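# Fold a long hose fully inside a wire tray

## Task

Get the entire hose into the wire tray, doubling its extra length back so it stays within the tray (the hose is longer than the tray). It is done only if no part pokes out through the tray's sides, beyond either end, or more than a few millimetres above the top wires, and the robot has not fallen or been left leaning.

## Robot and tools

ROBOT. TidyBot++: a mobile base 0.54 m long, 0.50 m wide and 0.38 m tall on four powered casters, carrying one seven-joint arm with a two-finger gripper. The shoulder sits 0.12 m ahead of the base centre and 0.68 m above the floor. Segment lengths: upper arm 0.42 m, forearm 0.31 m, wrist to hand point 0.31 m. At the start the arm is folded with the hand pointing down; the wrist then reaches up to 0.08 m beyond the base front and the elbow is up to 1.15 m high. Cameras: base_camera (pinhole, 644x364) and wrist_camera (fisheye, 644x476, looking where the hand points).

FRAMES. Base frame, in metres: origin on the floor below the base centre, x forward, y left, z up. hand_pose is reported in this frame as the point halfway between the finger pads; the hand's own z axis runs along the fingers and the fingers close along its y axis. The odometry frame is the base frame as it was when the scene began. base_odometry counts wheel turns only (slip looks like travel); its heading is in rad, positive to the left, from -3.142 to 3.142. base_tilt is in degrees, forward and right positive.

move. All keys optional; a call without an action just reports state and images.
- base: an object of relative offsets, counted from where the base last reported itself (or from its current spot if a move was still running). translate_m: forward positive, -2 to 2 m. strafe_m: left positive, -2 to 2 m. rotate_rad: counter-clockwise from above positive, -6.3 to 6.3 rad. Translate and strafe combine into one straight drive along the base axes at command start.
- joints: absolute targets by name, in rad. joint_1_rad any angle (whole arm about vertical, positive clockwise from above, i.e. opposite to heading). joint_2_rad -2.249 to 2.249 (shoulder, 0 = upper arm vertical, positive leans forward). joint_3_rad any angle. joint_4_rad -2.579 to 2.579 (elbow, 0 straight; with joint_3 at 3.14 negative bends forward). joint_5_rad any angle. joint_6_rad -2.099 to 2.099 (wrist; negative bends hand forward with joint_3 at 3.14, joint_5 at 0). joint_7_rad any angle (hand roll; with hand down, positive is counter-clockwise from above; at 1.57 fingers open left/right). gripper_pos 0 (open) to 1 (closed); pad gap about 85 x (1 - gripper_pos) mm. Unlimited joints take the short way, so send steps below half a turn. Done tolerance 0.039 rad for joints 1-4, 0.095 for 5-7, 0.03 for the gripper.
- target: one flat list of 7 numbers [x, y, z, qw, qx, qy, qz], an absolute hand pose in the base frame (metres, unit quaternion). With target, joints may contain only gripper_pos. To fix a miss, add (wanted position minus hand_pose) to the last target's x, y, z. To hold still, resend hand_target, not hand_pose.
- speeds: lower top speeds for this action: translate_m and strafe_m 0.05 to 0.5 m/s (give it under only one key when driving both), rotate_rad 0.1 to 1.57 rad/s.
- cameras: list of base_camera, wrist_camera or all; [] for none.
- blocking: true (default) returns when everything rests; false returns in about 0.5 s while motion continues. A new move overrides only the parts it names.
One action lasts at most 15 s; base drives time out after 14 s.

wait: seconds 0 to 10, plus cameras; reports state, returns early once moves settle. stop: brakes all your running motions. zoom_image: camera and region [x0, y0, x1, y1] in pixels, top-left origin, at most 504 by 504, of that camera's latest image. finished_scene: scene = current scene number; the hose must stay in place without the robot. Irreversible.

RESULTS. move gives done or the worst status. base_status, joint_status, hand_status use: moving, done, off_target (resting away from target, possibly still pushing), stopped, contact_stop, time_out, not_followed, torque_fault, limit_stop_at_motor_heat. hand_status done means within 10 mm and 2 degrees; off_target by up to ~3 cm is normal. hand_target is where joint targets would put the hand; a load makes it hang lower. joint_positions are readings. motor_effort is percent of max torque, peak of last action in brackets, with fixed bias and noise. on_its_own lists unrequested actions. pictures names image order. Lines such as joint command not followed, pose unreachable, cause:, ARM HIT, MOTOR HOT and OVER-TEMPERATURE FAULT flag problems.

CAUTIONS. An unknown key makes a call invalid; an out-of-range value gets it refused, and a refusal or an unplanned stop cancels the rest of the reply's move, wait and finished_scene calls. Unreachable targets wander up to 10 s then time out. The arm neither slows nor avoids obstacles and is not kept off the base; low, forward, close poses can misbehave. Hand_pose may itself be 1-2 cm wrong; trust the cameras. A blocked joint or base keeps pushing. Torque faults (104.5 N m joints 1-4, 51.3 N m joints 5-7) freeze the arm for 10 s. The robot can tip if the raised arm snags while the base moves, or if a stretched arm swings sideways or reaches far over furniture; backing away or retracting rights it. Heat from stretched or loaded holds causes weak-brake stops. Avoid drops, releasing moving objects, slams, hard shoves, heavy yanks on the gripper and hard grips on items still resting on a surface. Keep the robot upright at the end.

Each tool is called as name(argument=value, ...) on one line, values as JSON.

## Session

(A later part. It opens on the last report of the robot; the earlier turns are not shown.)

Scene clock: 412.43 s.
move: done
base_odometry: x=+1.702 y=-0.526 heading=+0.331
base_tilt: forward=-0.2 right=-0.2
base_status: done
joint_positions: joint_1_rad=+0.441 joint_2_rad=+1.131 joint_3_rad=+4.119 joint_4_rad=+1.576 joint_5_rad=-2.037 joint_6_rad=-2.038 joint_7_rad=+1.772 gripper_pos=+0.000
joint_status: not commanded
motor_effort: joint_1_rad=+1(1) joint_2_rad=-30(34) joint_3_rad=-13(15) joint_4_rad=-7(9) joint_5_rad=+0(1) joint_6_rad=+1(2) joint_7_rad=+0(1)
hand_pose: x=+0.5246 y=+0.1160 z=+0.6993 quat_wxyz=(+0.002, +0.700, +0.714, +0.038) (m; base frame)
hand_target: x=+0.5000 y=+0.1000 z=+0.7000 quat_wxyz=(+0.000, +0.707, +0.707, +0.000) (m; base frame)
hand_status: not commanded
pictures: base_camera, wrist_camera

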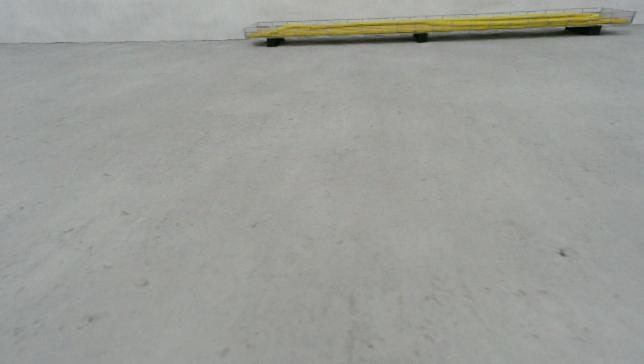

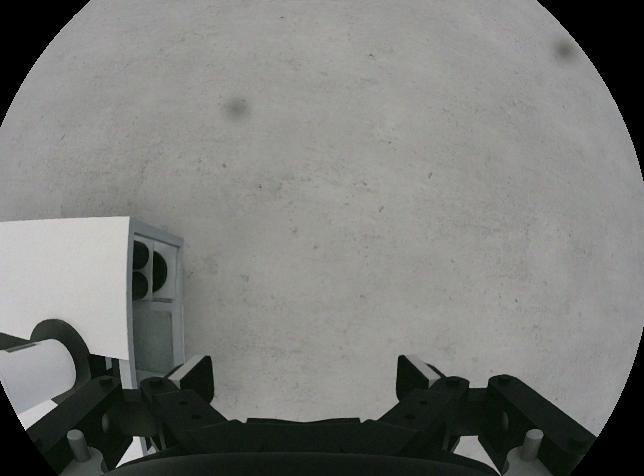

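move(base={"translate_m":1.27})

move(target=[0.75,0.05,0.35,0.7071,0,0.7071,0])

move(target=[0.85,0.05,0.24,0.7071,0,0.7071,0])

Scene clock: 416.57 s.
move: done
base_odometry: x=+2.903 y=-0.113 heading=+0.331
base_tilt: forward=-0.2 right=-0.2
base_status: done
joint_positions: joint_1_rad=+0.442 joint_2_rad=+1.129 joint_3_rad=+4.119 joint_4_rad=+1.579 joint_5_rad=-2.041 joint_6_rad=-2.039 joint_7_rad=+1.772 gripper_pos=+0.000
joint_status: not commanded
motor_effort: joint_1_rad=+0(2) joint_2_rad=-30(32) joint_3_rad=-13(14) joint_4_rad=-8(9) joint_5_rad=+0(1) joint_6_rad=+1(2) joint_7_rad=+1(1)
hand_pose: x=+0.5230 y=+0.1156 z=+0.6996 quat_wxyz=(+0.002, +0.698, +0.715, +0.037) (m; base frame)
hand_target: x=+0.5000 y=+0.1000 z=+0.7000 quat_wxyz=(+0.000, +0.707, +0.707, +0.000) (m; base frame)
hand_status: not commanded
pictures: base_camera, wrist_camera

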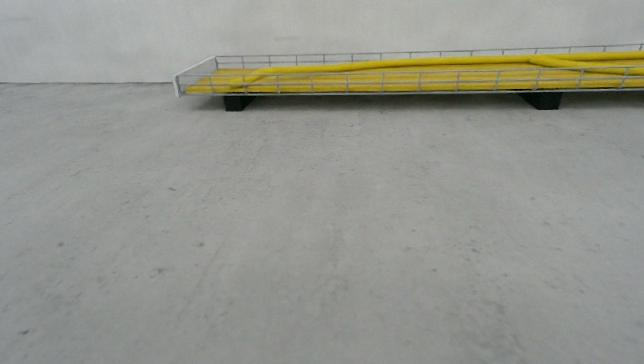

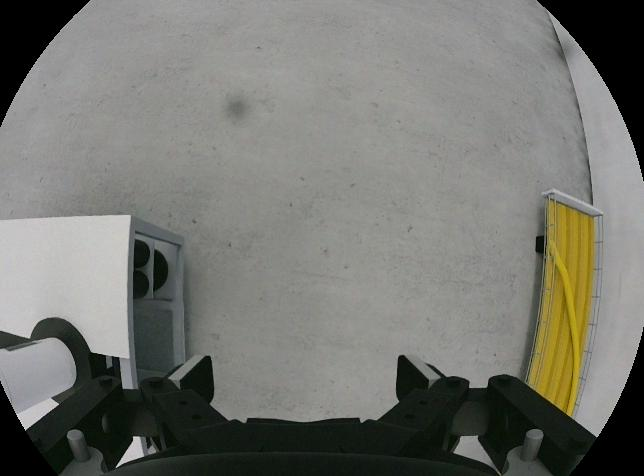

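Scene clock: 420.07 s.
move: off_target
base_odometry: x=+2.903 y=-0.113 heading=+0.331
base_tilt: forward=-0.2 right=-0.2
base_status: not commanded
joint_positions: joint_1_rad=+0.388 joint_2_rad=+1.814 joint_3_rad=+5.623 joint_4_rad=+1.767 joint_5_rad=+0.365 joint_6_rad=-1.789 joint_7_rad=+2.285 gripper_pos=+0.000
joint_status: not commanded
motor_effort: joint_1_rad=+0(1) joint_2_rad=-35(40) joint_3_rad=-10(15) joint_4_rad=+3(8) joint_5_rad=+5(6) joint_6_rad=-6(7) joint_7_rad=+0(1)
hand_pose: x=+0.7580 y=+0.0049 z=+0.3540 quat_wxyz=(+0.710, +0.064, +0.701, -0.028) (m; base frame)
hand_target: x=+0.7500 y=+0.0500 z=+0.3500 quat_wxyz=(+0.707, +0.000, +0.707, +0.000) (m; base frame)
hand_status: off_target (0.046 m and 8.1 deg from the pose sent, 0.422 m and 119.0 deg at the start)
pictures: base_camera, wrist_camera

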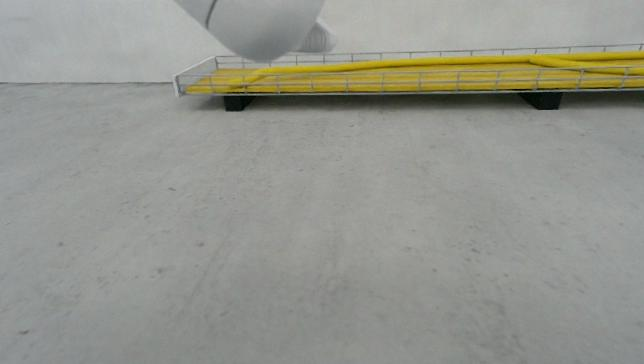

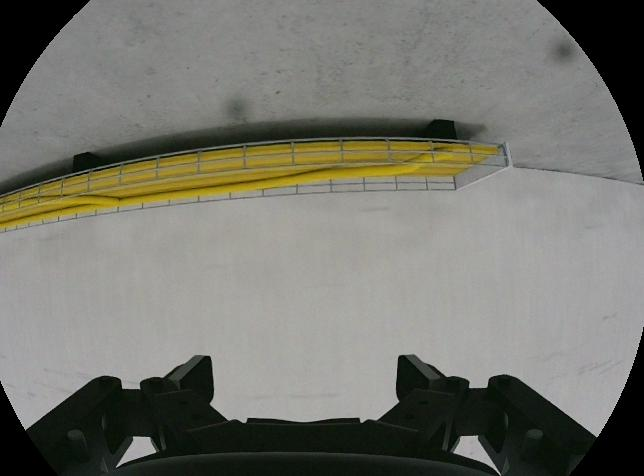

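Scene clock: 421.93 s.
move: off_target
base_odometry: x=+2.903 y=-0.113 heading=+0.331
base_tilt: forward=-0.2 right=-0.2
base_status: not commanded
joint_positions: joint_1_rad=+0.384 joint_2_rad=+2.076 joint_3_rad=+5.451 joint_4_rad=+1.197 joint_5_rad=+0.570 joint_6_rad=-1.343 joint_7_rad=+2.285 gripper_pos=+0.000
joint_status: not commanded
motor_effort: joint_1_rad=+1(1) joint_2_rad=-38(39) joint_3_rad=-10(11) joint_4_rad=+0(2) joint_5_rad=+5(6) joint_6_rad=-6(7) joint_7_rad=+0(1)
hand_pose: x=+0.8443 y=+0.0146 z=+0.2367 quat_wxyz=(+0.701, +0.041, +0.712, -0.024) (m; base frame)
hand_target: x=+0.8500 y=+0.0500 z=+0.2400 quat_wxyz=(+0.707, +0.000, +0.707, +0.000) (m; base frame)
hand_status: off_target (0.036 m and 5.5 deg from the pose sent, 0.153 m and 8.1 deg at the start)
pictures: base_camera, wrist_camera

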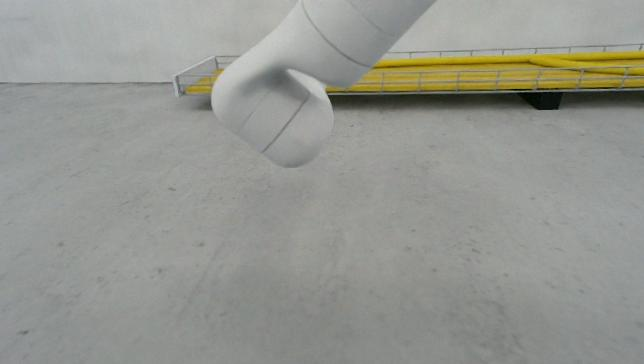

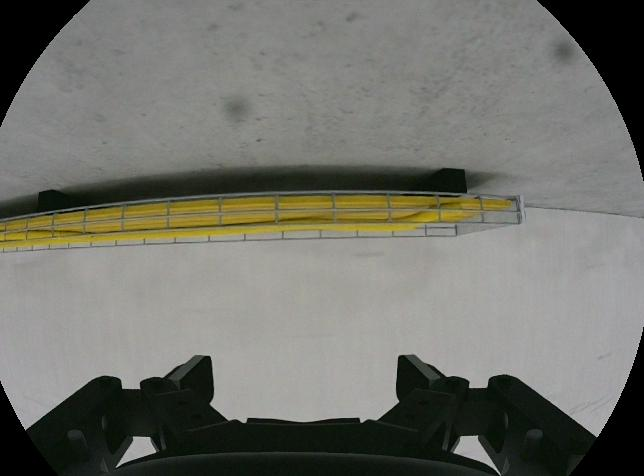

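Works. Lower further.

move(target=[0.86,0.06,0.18,0.7071,0,0.7071,0])

zoom_image(camera="wrist_camera", region=[330, 160, 560, 300])

Scene clock: 423.33 s.
move: off_target
base_odometry: x=+2.903 y=-0.113 heading=+0.331
base_tilt: forward=-0.2 right=-0.2
base_status: not commanded
joint_positions: joint_1_rad=+0.324 joint_2_rad=+2.253 joint_3_rad=+5.286 joint_4_rad=+0.905 joint_5_rad=+0.755 joint_6_rad=-1.195 joint_7_rad=+2.285 gripper_pos=+0.000
joint_status: not commanded
motor_effort: joint_1_rad=+0(1) joint_2_rad=-38(40) joint_3_rad=-9(11) joint_4_rad=+1(2) joint_5_rad=+5(6) joint_6_rad=-7(8) joint_7_rad=+0(1)
hand_pose: x=+0.8553 y=+0.0295 z=+0.1789 quat_wxyz=(+0.703, +0.022, +0.710, -0.038) (m; base frame)
hand_target: x=+0.8621 y=+0.0593 z=+0.1831 quat_wxyz=(+0.709, +0.000, +0.706, +0.000) (m; base frame)
hand_status: off_target (0.031 m and 5.1 deg from the pose sent, 0.074 m and 5.5 deg at the start; a joint's target at an end of its range on 33 of 33 steps)
pictures: base_camera, wrist_camera

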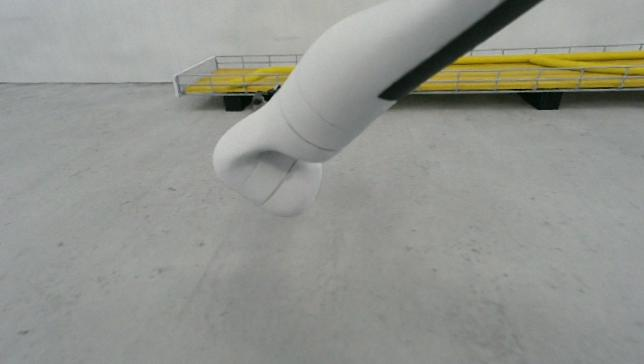

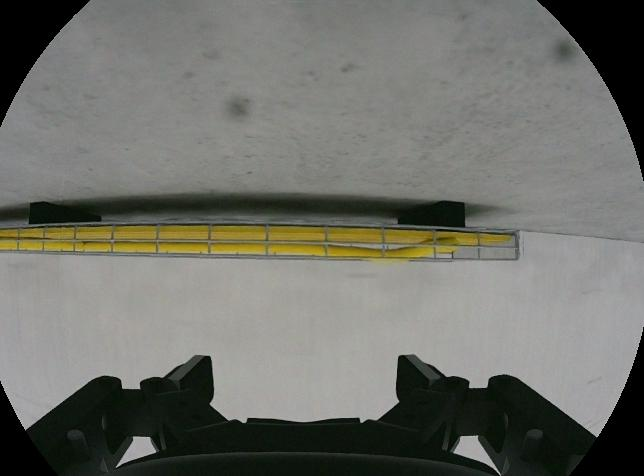

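Scaled by 2.191.

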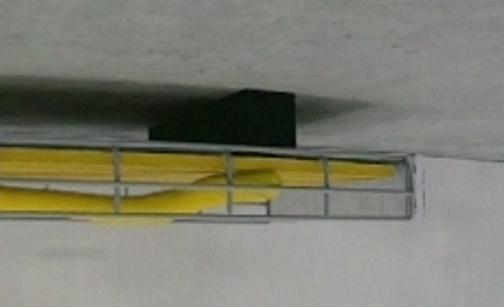

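move(target=[0.75,0.05,0.35,0.7071,0,0.7071,0], cameras=[])

move(target=[0.55,0.15,0.5,0,0.64,0.768,0], base={"translate_m":0.6,"strafe_m":-0.05})

move(target=[0.72,0.15,0.30,0.03,0.64,0.768,0.03])

Scene clock: 425.80 s.
move: off_target
base_odometry: x=+2.903 y=-0.113 heading=+0.331
base_tilt: forward=-0.2 right=-0.2
base_status: not commanded
joint_positions: joint_1_rad=+0.355 joint_2_rad=+1.839 joint_3_rad=+5.622 joint_4_rad=+1.765 joint_5_rad=+0.523 joint_6_rad=-1.662 joint_7_rad=+2.287 gripper_pos=+0.000
joint_status: not commanded
motor_effort: joint_1_rad=+0(2) joint_2_rad=-34(39) joint_3_rad=-11(12) joint_4_rad=+3(3) joint_5_rad=+6(6) joint_6_rad=-6(7) joint_7_rad=+0(1)
hand_pose: x=+0.7500 y=+0.0909 z=+0.3463 quat_wxyz=(+0.707, -0.007, +0.704, +0.065) (m; base frame)
hand_target: x=+0.7500 y=+0.0500 z=+0.3500 quat_wxyz=(+0.707, +0.000, +0.707, +0.000) (m; base frame)
hand_status: off_target (0.041 m and 7.5 deg from the pose sent, 0.202 m and 5.1 deg at the start)
pictures: none
No camera images: "cameras" was empty.

Scene clock: 429.00 s.
move: off_target
base_odometry: x=+3.486 y=+0.035 heading=+0.332
base_tilt: forward=-0.2 right=-0.2
base_status: done
joint_positions: joint_1_rad=+0.355 joint_2_rad=+1.432 joint_3_rad=+4.447 joint_4_rad=+1.760 joint_5_rad=-1.696 joint_6_rad=-1.756 joint_7_rad=+1.956 gripper_pos=+0.000
joint_status: not commanded
motor_effort: joint_1_rad=+0(1) joint_2_rad=-34(38) joint_3_rad=-16(16) joint_4_rad=-4(4) joint_5_rad=+0(7) joint_6_rad=+1(7) joint_7_rad=+0(1)
hand_pose: x=+0.5679 y=+0.1618 z=+0.4893 quat_wxyz=(+0.016, +0.614, +0.788, +0.036) (m; base frame)
hand_target: x=+0.5500 y=+0.1500 z=+0.5000 quat_wxyz=(+0.000, +0.640, +0.768, +0.000) (m; base frame)
hand_status: off_target (0.024 m and 5.8 deg from the pose sent, 0.259 m and 115.1 deg at the start)
pictures: base_camera, wrist_camera

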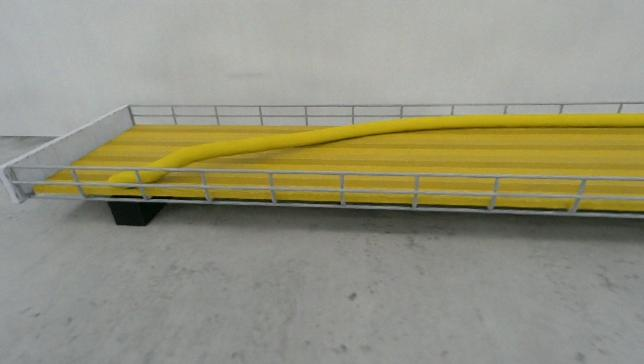

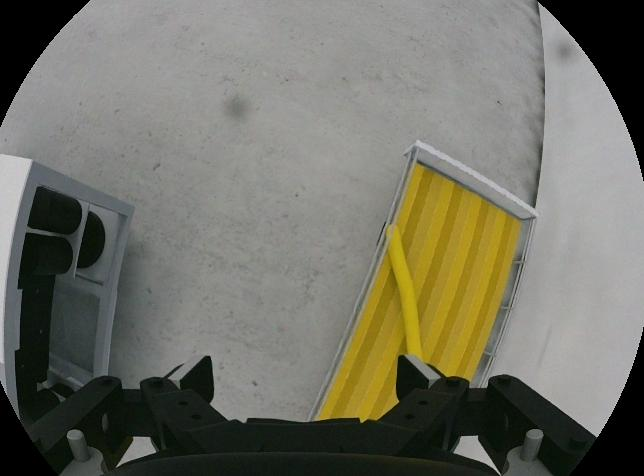

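Scene clock: 431.13 s.
move: off_target
base_odometry: x=+3.486 y=+0.035 heading=+0.332
base_tilt: forward=-0.2 right=-0.2
base_status: not commanded
joint_positions: joint_1_rad=+0.207 joint_2_rad=+1.959 joint_3_rad=+4.215 joint_4_rad=+1.253 joint_5_rad=-1.031 joint_6_rad=-1.761 joint_7_rad=+2.422 gripper_pos=+0.000
joint_status: not commanded
motor_effort: joint_1_rad=+1(1) joint_2_rad=-43(45) joint_3_rad=-14(16) joint_4_rad=+8(9) joint_5_rad=+0(1) joint_6_rad=+2(2) joint_7_rad=+0(1)
hand_pose: x=+0.7117 y=+0.1714 z=+0.2976 quat_wxyz=(-0.004, +0.654, +0.754, +0.058) (m; base frame)
hand_target: x=+0.7200 y=+0.1500 z=+0.3000 quat_wxyz=(+0.030, +0.640, +0.768, +0.030) (m; base frame)
hand_status: off_target (0.023 m and 5.6 deg from the pose sent, 0.243 m and 4.1 deg at the start)
pictures: base_camera, wrist_camera

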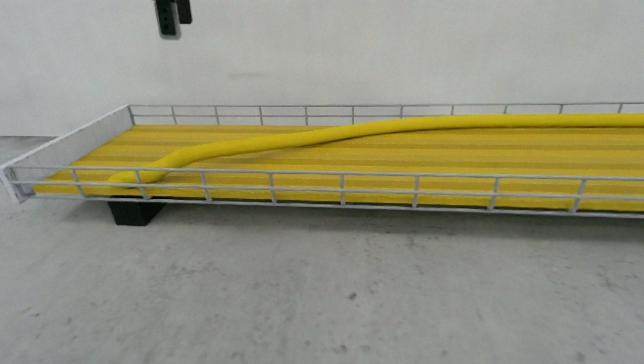

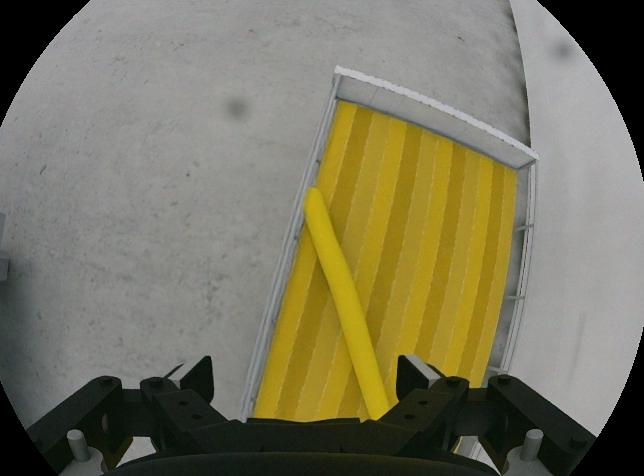

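move(target=[0.77,0.16,0.19,0.04,0.515,0.857,0.03])

Scene clock: 433.13 s.
move: off_target
base_odometry: x=+3.486 y=+0.035 heading=+0.332
base_tilt: forward=-0.2 right=-0.2
base_status: not commanded
joint_positions: joint_1_rad=+0.038 joint_2_rad=+2.110 joint_3_rad=+3.963 joint_4_rad=+0.890 joint_5_rad=-0.709 joint_6_rad=-1.672 joint_7_rad=+3.001 gripper_pos=+0.000
joint_status: not commanded
motor_effort: joint_1_rad=+1(1) joint_2_rad=-45(48) joint_3_rad=-9(14) joint_4_rad=+13(13) joint_5_rad=+0(1) joint_6_rad=+0(2) joint_7_rad=+0(1)
hand_pose: x=+0.7409 y=+0.1633 z=+0.1880 quat_wxyz=(-0.004, +0.538, +0.843, +0.018) (m; base frame)
hand_target: x=+0.7700 y=+0.1600 z=+0.1900 quat_wxyz=(+0.040, +0.514, +0.856, +0.030) (m; base frame)
hand_status: off_target (0.029 m and 6.0 deg from the pose sent, 0.123 m and 20.8 deg at the start)
pictures: base_camera, wrist_camera

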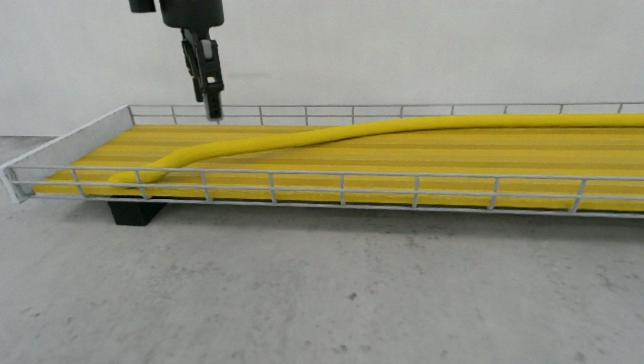

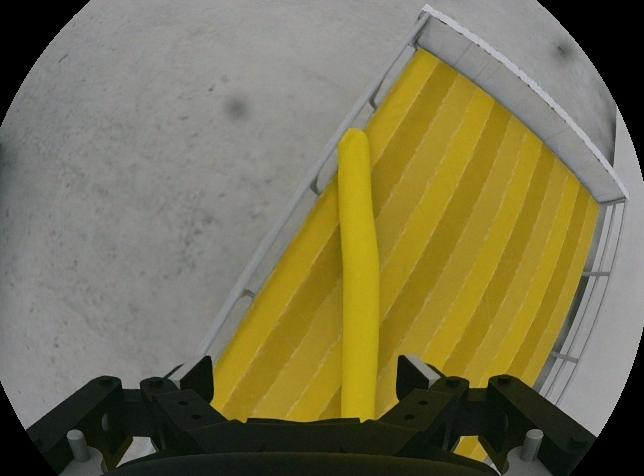

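move(target=[0.80,0.18,0.115,0.04,0.515,0.857,0.03])

move(joints={"gripper_pos":0.87})

Scene clock: 434.87 s.
move: off_target
base_odometry: x=+3.486 y=+0.035 heading=+0.332
base_tilt: forward=-0.2 right=-0.2
base_status: not commanded
joint_positions: joint_1_rad=-0.182 joint_2_rad=+2.103 joint_3_rad=+3.559 joint_4_rad=+0.407 joint_5_rad=-0.407 joint_6_rad=-1.388 joint_7_rad=+3.213 gripper_pos=+0.000
joint_status: not commanded
motor_effort: joint_1_rad=+0(1) joint_2_rad=-49(50) joint_3_rad=-3(9) joint_4_rad=+15(16) joint_5_rad=-1(1) joint_6_rad=+1(1) joint_7_rad=+0(1)
hand_pose: x=+0.7687 y=+0.1867 z=+0.1046 quat_wxyz=(-0.009, +0.548, +0.836, +0.025) (m; base frame)
hand_target: x=+0.8000 y=+0.1800 z=+0.1150 quat_wxyz=(+0.040, +0.514, +0.856, +0.030) (m; base frame)
hand_status: off_target (0.034 m and 7.3 deg from the pose sent, 0.095 m and 6.0 deg at the start)
pictures: base_camera, wrist_camera

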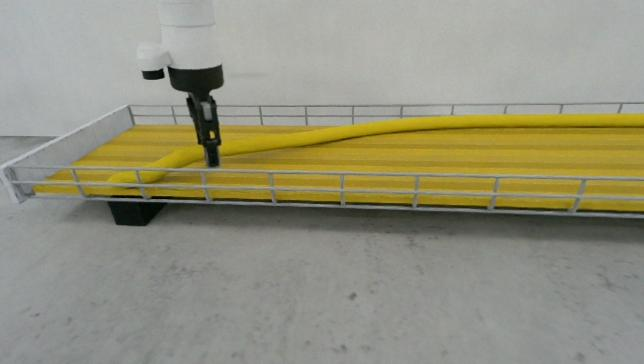

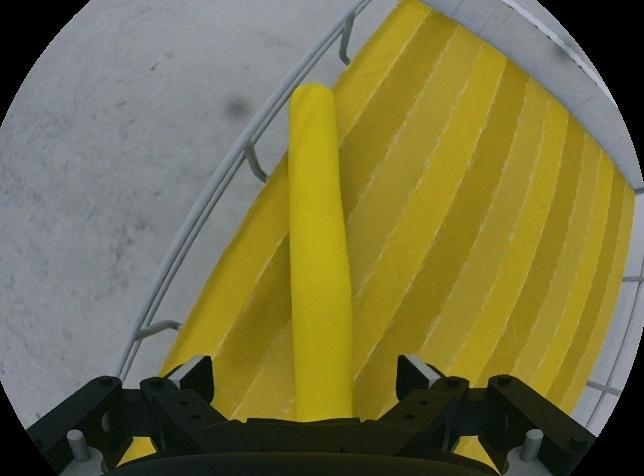

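Scene clock: 435.90 s.
move: off_target
base_odometry: x=+3.486 y=+0.035 heading=+0.332
base_tilt: forward=-0.2 right=-0.2
base_status: not commanded
joint_positions: joint_1_rad=-0.183 joint_2_rad=+2.100 joint_3_rad=+3.558 joint_4_rad=+0.407 joint_5_rad=-0.404 joint_6_rad=-1.383 joint_7_rad=+3.216 gripper_pos=+0.755
joint_status: gripper_pos off_target (ended at +0.755, target +0.870)
motor_effort: joint_1_rad=+0(2) joint_2_rad=-49(49) joint_3_rad=-3(4) joint_4_rad=+16(16) joint_5_rad=+0(1) joint_6_rad=+0(1) joint_7_rad=+0(1)
hand_pose: x=+0.7724 y=+0.1872 z=+0.1069 quat_wxyz=(-0.006, +0.547, +0.837, +0.027) (m; base frame)
hand_target: x=+0.8000 y=+0.1800 z=+0.1150 quat_wxyz=(+0.040, +0.514, +0.856, +0.030) (m; base frame)
hand_status: not commanded
pictures: base_camera, wrist_camera

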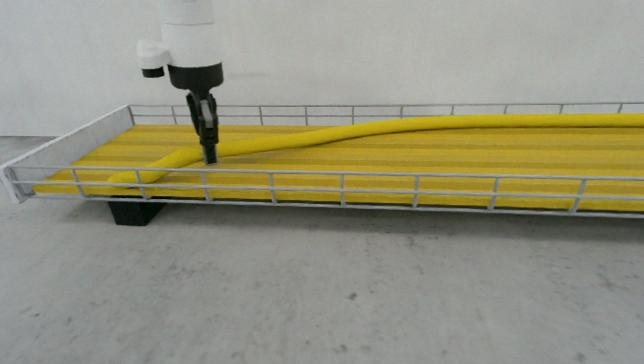

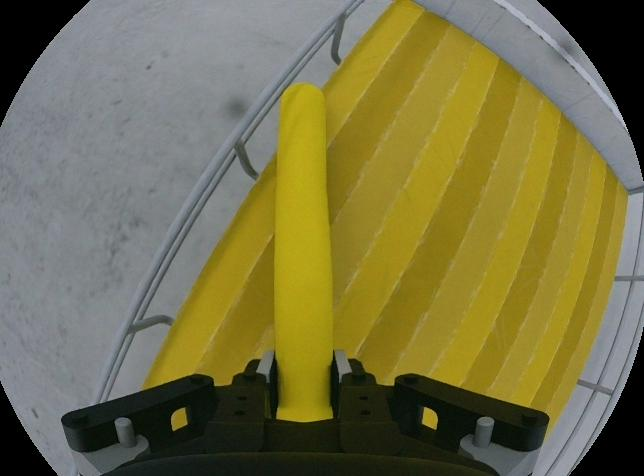

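move(target=[0.80,0.235,0.095,0.04,0.56,0.83,0.03])

move(joints={"gripper_pos":0.3}, cameras=[])

move(joints={"gripper_pos":0.0})

Scene clock: 446.63 s.
move: time_out
base_odometry: x=+3.486 y=+0.035 heading=+0.332
base_tilt: forward=-0.2 right=-0.2
base_status: not commanded
joint_positions: joint_1_rad=-0.315 joint_2_rad=+1.774 joint_3_rad=+3.239 joint_4_rad=-0.199 joint_5_rad=-0.092 joint_6_rad=-1.025 joint_7_rad=+3.184 gripper_pos=+0.755
joint_status: not commanded
motor_effort: joint_1_rad=+1(11) joint_2_rad=-56(61) joint_3_rad=+0(5) joint_4_rad=+18(22) joint_5_rad=+1(7) joint_6_rad=+3(12) joint_7_rad=+1(2)
hand_pose: x=+0.8311 y=+0.2227 z=+0.1651 quat_wxyz=(+0.048, +0.575, +0.815, +0.054) (m; base frame)
hand_target: x=+0.8434 y=+0.2221 z=+0.1855 quat_wxyz=(+0.054, +0.577, +0.813, +0.062) (m; base frame)
hand_status: time_out (0.078 m and 3.8 deg from the pose sent, 0.056 m and 5.5 deg at the start; a joint's target at an end of its range on 21 of 300 steps)
pictures: base_camera, wrist_camera

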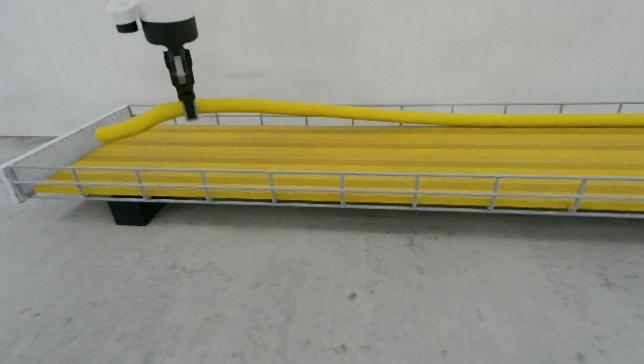

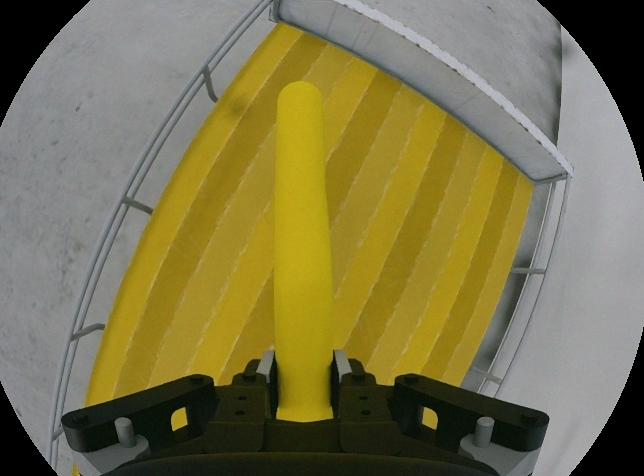

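not run: a stop that you did not command came earlier in this reply.

not run: a stop that you did not command came earlier in this reply.

move(base={"translate_m":-0.05}, target=[0.81,0.235,0.15,0.04,0.58,0.81,0.03])

move(target=[0.81,0.235,0.105,0.04,0.58,0.81,0.03])

Scene clock: 447.70 s.
move: off_target
base_odometry: x=+3.439 y=+0.018 heading=+0.331
base_tilt: forward=-0.2 right=-0.2
base_status: done
joint_positions: joint_1_rad=-0.316 joint_2_rad=+1.846 joint_3_rad=+3.206 joint_4_rad=-0.102 joint_5_rad=-0.054 joint_6_rad=-1.069 joint_7_rad=+3.168 gripper_pos=+0.755
joint_status: not commanded
motor_effort: joint_1_rad=-5(7) joint_2_rad=-52(56) joint_3_rad=-3(4) joint_4_rad=+16(18) joint_5_rad=-2(4) joint_6_rad=+0(4) joint_7_rad=+1(2)
hand_pose: x=+0.8192 y=+0.2243 z=+0.1416 quat_wxyz=(+0.042, +0.576, +0.815, +0.046) (m; base frame)
hand_target: x=+0.8100 y=+0.2350 z=+0.1500 quat_wxyz=(+0.040, +0.581, +0.812, +0.030) (m; base frame)
hand_status: off_target (0.016 m and 2.0 deg from the pose sent, 0.029 m and 3.0 deg at the start)
pictures: base_camera, wrist_camera

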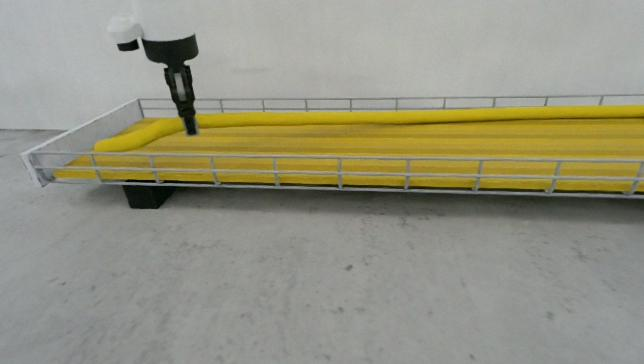

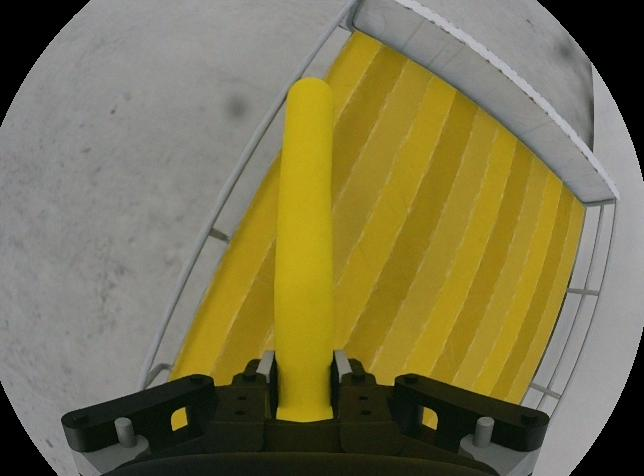

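Scene clock: 458.20 s.
move: time_out
base_odometry: x=+3.439 y=+0.018 heading=+0.332
base_tilt: forward=-0.2 right=-0.2
base_status: not commanded
joint_positions: joint_1_rad=-0.344 joint_2_rad=+1.823 joint_3_rad=+3.087 joint_4_rad=-0.238 joint_5_rad=+0.188 joint_6_rad=-0.958 joint_7_rad=+3.031 gripper_pos=+0.755
joint_status: not commanded
motor_effort: joint_1_rad=+2(20) joint_2_rad=-53(59) joint_3_rad=+0(6) joint_4_rad=+16(20) joint_5_rad=+2(11) joint_6_rad=+0(8) joint_7_rad=+0(2)
hand_pose: x=+0.8101 y=+0.2191 z=+0.1223 quat_wxyz=(+0.078, +0.586, +0.806, +0.024) (m; base frame)
hand_target: x=+0.8149 y=+0.2154 z=+0.1264 quat_wxyz=(+0.085, +0.584, +0.807, +0.023) (m; base frame)
hand_status: time_out (0.024 m and 4.5 deg from the pose sent, 0.039 m and 2.0 deg at the start; a joint's target at an end of its range on 6 of 300 steps)
pictures: base_camera, wrist_camera

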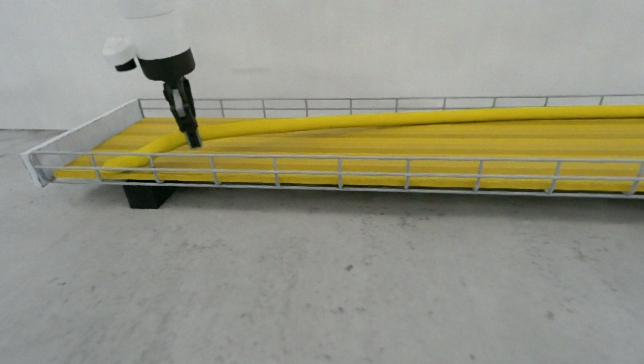

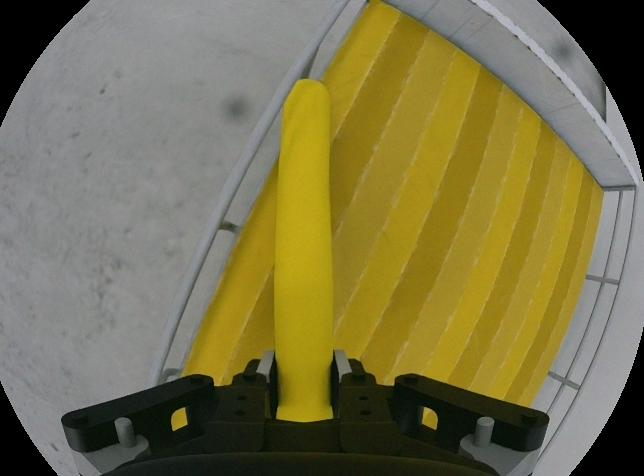

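move(joints={"joint_2_rad":1.865})

Scene clock: 459.00 s.
move: done
base_odometry: x=+3.439 y=+0.018 heading=+0.332
base_tilt: forward=-0.2 right=-0.2
base_status: not commanded
joint_positions: joint_1_rad=-0.342 joint_2_rad=+1.834 joint_3_rad=+3.087 joint_4_rad=-0.237 joint_5_rad=+0.188 joint_6_rad=-0.958 joint_7_rad=+3.031 gripper_pos=+0.755
joint_status: all done
motor_effort: joint_1_rad=-1(2) joint_2_rad=-47(52) joint_3_rad=-1(2) joint_4_rad=+12(15) joint_5_rad=+0(2) joint_6_rad=+0(1) joint_7_rad=+1(1)
hand_pose: x=+0.8051 y=+0.2160 z=+0.1148 quat_wxyz=(+0.076, +0.586, +0.806, +0.020) (m; base frame)
hand_target: x=+0.7900 y=+0.2066 z=+0.0933 quat_wxyz=(+0.072, +0.583, +0.809, +0.004) (m; base frame)
hand_status: not commanded
pictures: base_camera, wrist_camera

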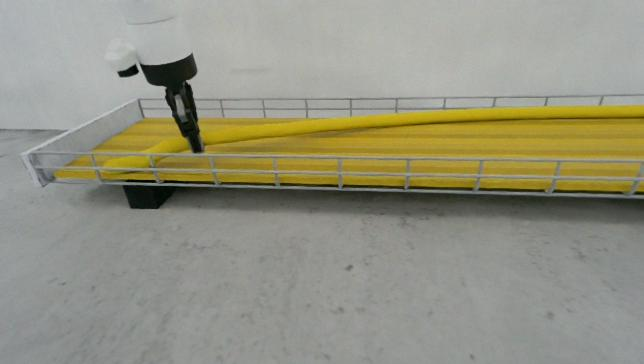

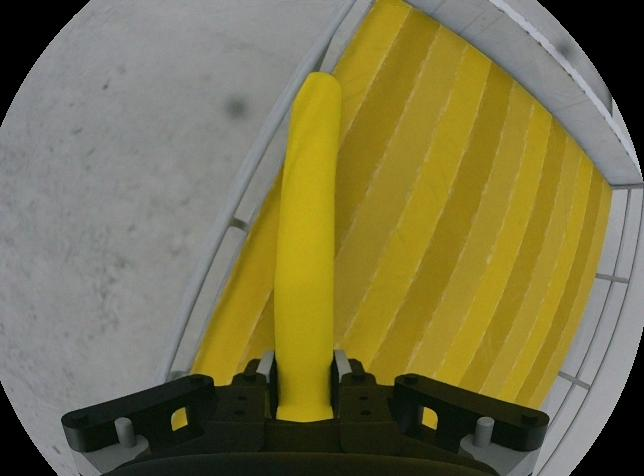

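move(joints={"joint_2_rad":1.905})

zoom_image(camera="base_camera", region=[0, 80, 300, 220])

Scene clock: 459.73 s.
move: off_target
base_odometry: x=+3.439 y=+0.018 heading=+0.332
base_tilt: forward=-0.2 right=-0.2
base_status: not commanded
joint_positions: joint_1_rad=-0.341 joint_2_rad=+1.848 joint_3_rad=+3.087 joint_4_rad=-0.230 joint_5_rad=+0.188 joint_6_rad=-0.958 joint_7_rad=+3.031 gripper_pos=+0.755
joint_status: joint_2_rad off_target (ended at +1.848, target +1.905)
motor_effort: joint_1_rad=-3(3) joint_2_rad=-42(47) joint_3_rad=-1(1) joint_4_rad=+10(12) joint_5_rad=+1(1) joint_6_rad=-3(3) joint_7_rad=+1(2)
hand_pose: x=+0.8011 y=+0.2135 z=+0.1071 quat_wxyz=(+0.074, +0.587, +0.806, +0.017) (m; base frame)
hand_target: x=+0.7673 y=+0.1985 z=+0.0657 quat_wxyz=(+0.060, +0.583, +0.810, -0.012) (m; base frame)
hand_status: not commanded
pictures: base_camera, wrist_camera

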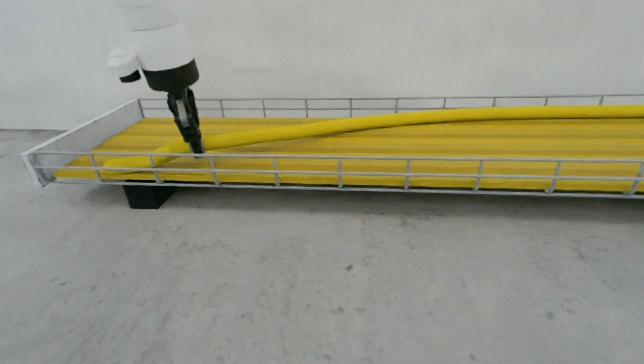

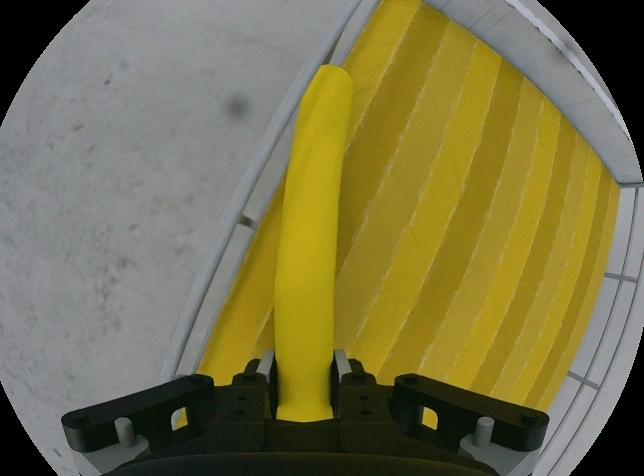

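Scaled by 1.680.

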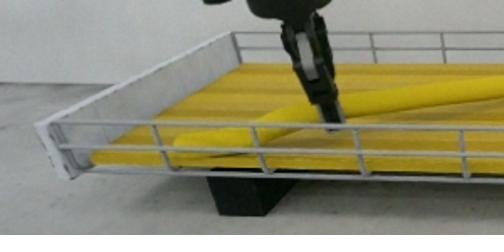

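move(joints={"joint_2_rad":1.925})

move(joints={"gripper_pos":0.4})

Scene clock: 460.40 s.
move: off_target
base_odometry: x=+3.439 y=+0.018 heading=+0.332
base_tilt: forward=-0.2 right=-0.2
base_status: not commanded
joint_positions: joint_1_rad=-0.340 joint_2_rad=+1.853 joint_3_rad=+3.087 joint_4_rad=-0.224 joint_5_rad=+0.188 joint_6_rad=-0.958 joint_7_rad=+3.031 gripper_pos=+0.755
joint_status: joint_2_rad off_target (ended at +1.853, target +1.925)
motor_effort: joint_1_rad=-3(3) joint_2_rad=-40(42) joint_3_rad=-1(1) joint_4_rad=+9(10) joint_5_rad=+1(1) joint_6_rad=-3(3) joint_7_rad=+1(2)
hand_pose: x=+0.8010 y=+0.2131 z=+0.1054 quat_wxyz=(+0.074, +0.587, +0.806, +0.017) (m; base frame)
hand_target: x=+0.7556 y=+0.1944 z=+0.0523 quat_wxyz=(+0.055, +0.582, +0.811, -0.020) (m; base frame)
hand_status: not commanded
pictures: base_camera, wrist_camera

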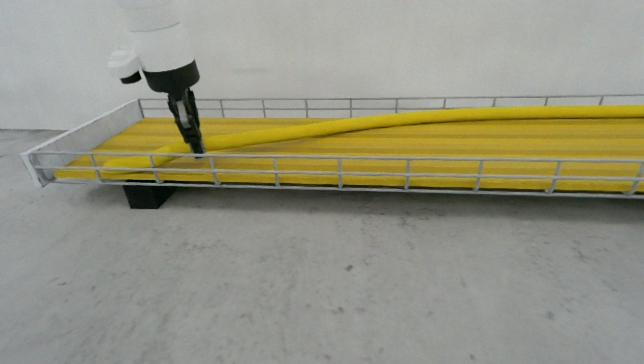

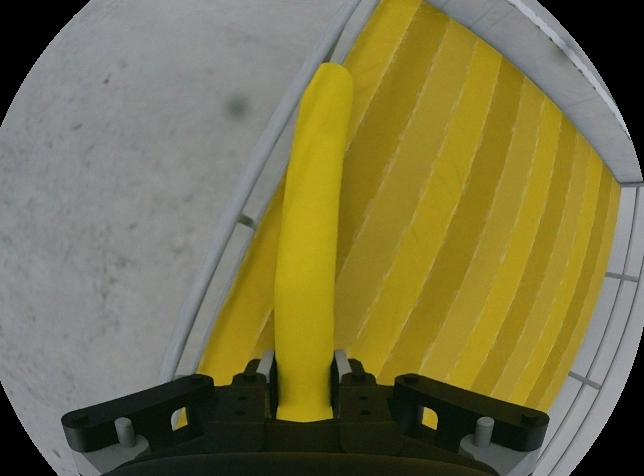

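Scene clock: 461.20 s.
move: done
base_odometry: x=+3.439 y=+0.018 heading=+0.332
base_tilt: forward=-0.2 right=-0.2
base_status: not commanded
joint_positions: joint_1_rad=-0.340 joint_2_rad=+1.870 joint_3_rad=+3.087 joint_4_rad=-0.221 joint_5_rad=+0.188 joint_6_rad=-0.955 joint_7_rad=+3.031 gripper_pos=+0.400
joint_status: all done
motor_effort: joint_1_rad=+0(4) joint_2_rad=-40(47) joint_3_rad=-1(2) joint_4_rad=+9(12) joint_5_rad=+0(2) joint_6_rad=-2(8) joint_7_rad=+1(1)
hand_pose: x=+0.7940 y=+0.2106 z=+0.0945 quat_wxyz=(+0.071, +0.587, +0.806, +0.013) (m; base frame)
hand_target: x=+0.7556 y=+0.1944 z=+0.0523 quat_wxyz=(+0.055, +0.582, +0.811, -0.020) (m; base frame)
hand_status: not commanded
pictures: base_camera, wrist_camera

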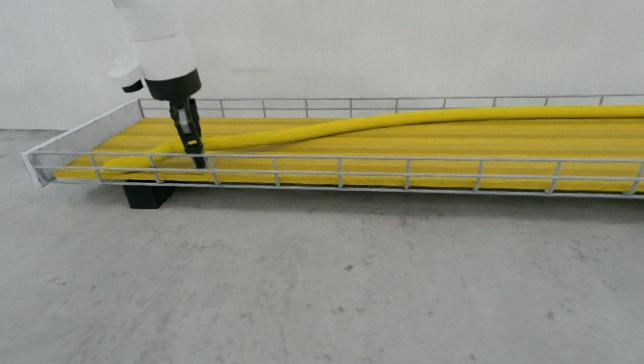

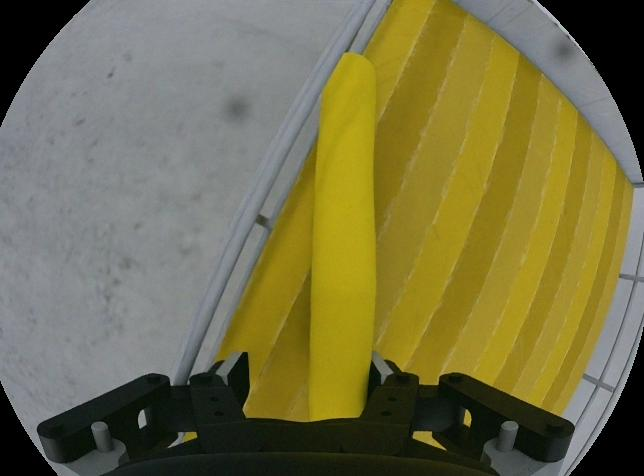

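move(joints={"joint_2_rad":1.89,"gripper_pos":0.0})

move(joints={"joint_2_rad":1.84})

move(joints={"joint_2_rad":1.75})

zoom_image(camera="base_camera", region=[0, 80, 300, 220])

Scene clock: 462.03 s.
move: done
base_odometry: x=+3.439 y=+0.019 heading=+0.332
base_tilt: forward=-0.2 right=-0.2
base_status: not commanded
joint_positions: joint_1_rad=-0.333 joint_2_rad=+1.863 joint_3_rad=+3.087 joint_4_rad=-0.219 joint_5_rad=+0.188 joint_6_rad=-0.943 joint_7_rad=+3.031 gripper_pos=+0.001
joint_status: all done
motor_effort: joint_1_rad=-4(4) joint_2_rad=-44(44) joint_3_rad=-3(3) joint_4_rad=+8(11) joint_5_rad=-2(3) joint_6_rad=-5(8) joint_7_rad=+0(0)
hand_pose: x=+0.8038 y=+0.2083 z=+0.1004 quat_wxyz=(+0.077, +0.590, +0.804, +0.021) (m; base frame)
hand_target: x=+0.7759 y=+0.2016 z=+0.0760 quat_wxyz=(+0.065, +0.583, +0.810, -0.006) (m; base frame)
hand_status: not commanded
pictures: base_camera, wrist_camera

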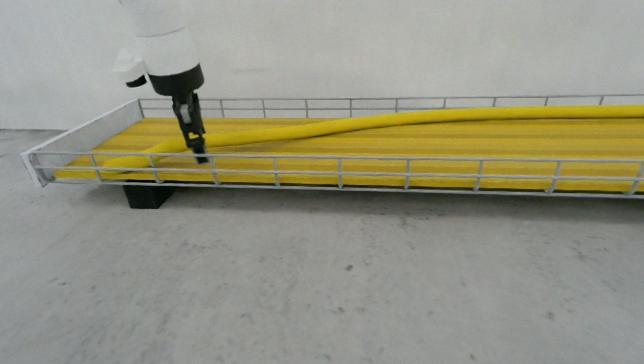

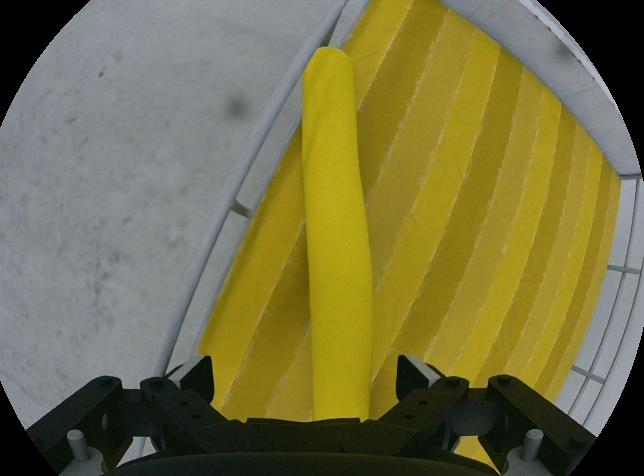

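Scene clock: 462.77 s.
move: done
base_odometry: x=+3.439 y=+0.018 heading=+0.332
base_tilt: forward=-0.2 right=-0.2
base_status: not commanded
joint_positions: joint_1_rad=-0.333 joint_2_rad=+1.858 joint_3_rad=+3.087 joint_4_rad=-0.223 joint_5_rad=+0.188 joint_6_rad=-0.943 joint_7_rad=+3.031 gripper_pos=+0.000
joint_status: all done
motor_effort: joint_1_rad=+1(4) joint_2_rad=-51(52) joint_3_rad=-1(3) joint_4_rad=+15(15) joint_5_rad=+0(2) joint_6_rad=+1(6) joint_7_rad=+0(1)
hand_pose: x=+0.8047 y=+0.2089 z=+0.1028 quat_wxyz=(+0.077, +0.589, +0.804, +0.021) (m; base frame)
hand_target: x=+0.8037 y=+0.2114 z=+0.1110 quat_wxyz=(+0.079, +0.583, +0.808, +0.014) (m; base frame)
hand_status: not commanded
pictures: base_camera, wrist_camera

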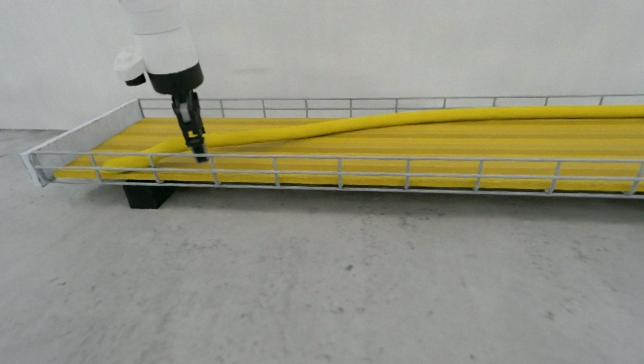

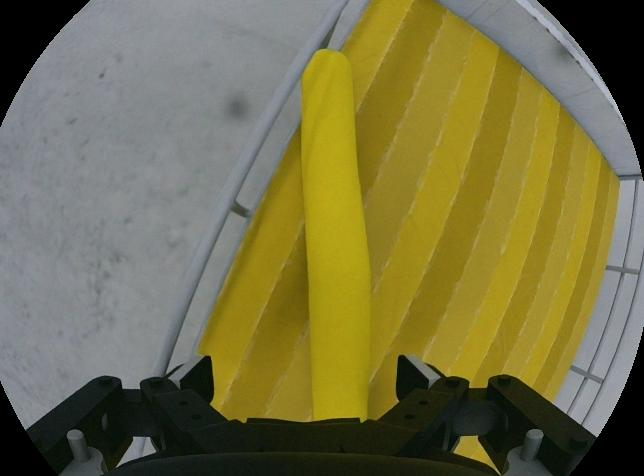

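Scene clock: 464.10 s.
move: done
base_odometry: x=+3.439 y=+0.018 heading=+0.332
base_tilt: forward=-0.2 right=-0.2
base_status: not commanded
joint_positions: joint_1_rad=-0.333 joint_2_rad=+1.754 joint_3_rad=+3.087 joint_4_rad=-0.226 joint_5_rad=+0.188 joint_6_rad=-0.943 joint_7_rad=+3.031 gripper_pos=+0.000
joint_status: all done
motor_effort: joint_1_rad=+0(1) joint_2_rad=-54(57) joint_3_rad=-1(1) joint_4_rad=+16(17) joint_5_rad=+0(1) joint_6_rad=+1(2) joint_7_rad=+0(1)
hand_pose: x=+0.8562 y=+0.2268 z=+0.1786 quat_wxyz=(+0.105, +0.589, +0.799, +0.062) (m; base frame)
hand_target: x=+0.8493 y=+0.2276 z=+0.1777 quat_wxyz=(+0.104, +0.583, +0.804, +0.051) (m; base frame)
hand_status: not commanded
pictures: base_camera, wrist_camera

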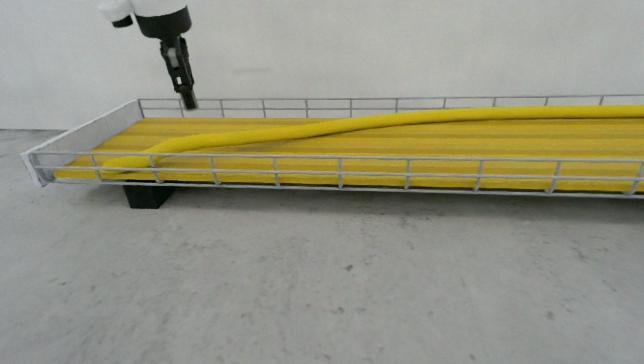

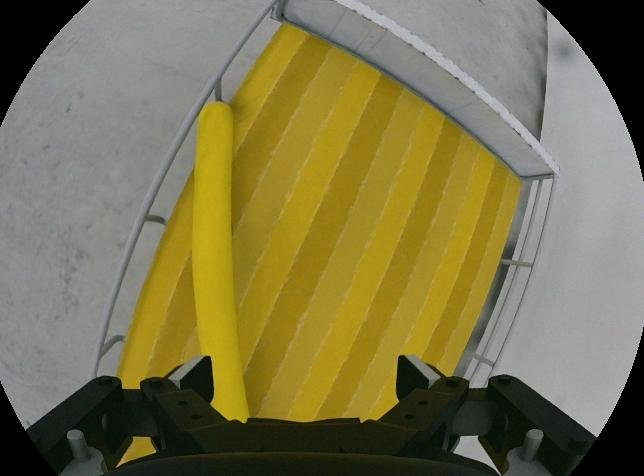

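Scaled by 1.680.

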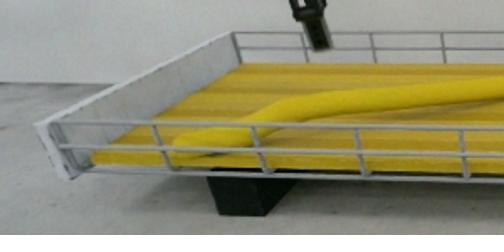

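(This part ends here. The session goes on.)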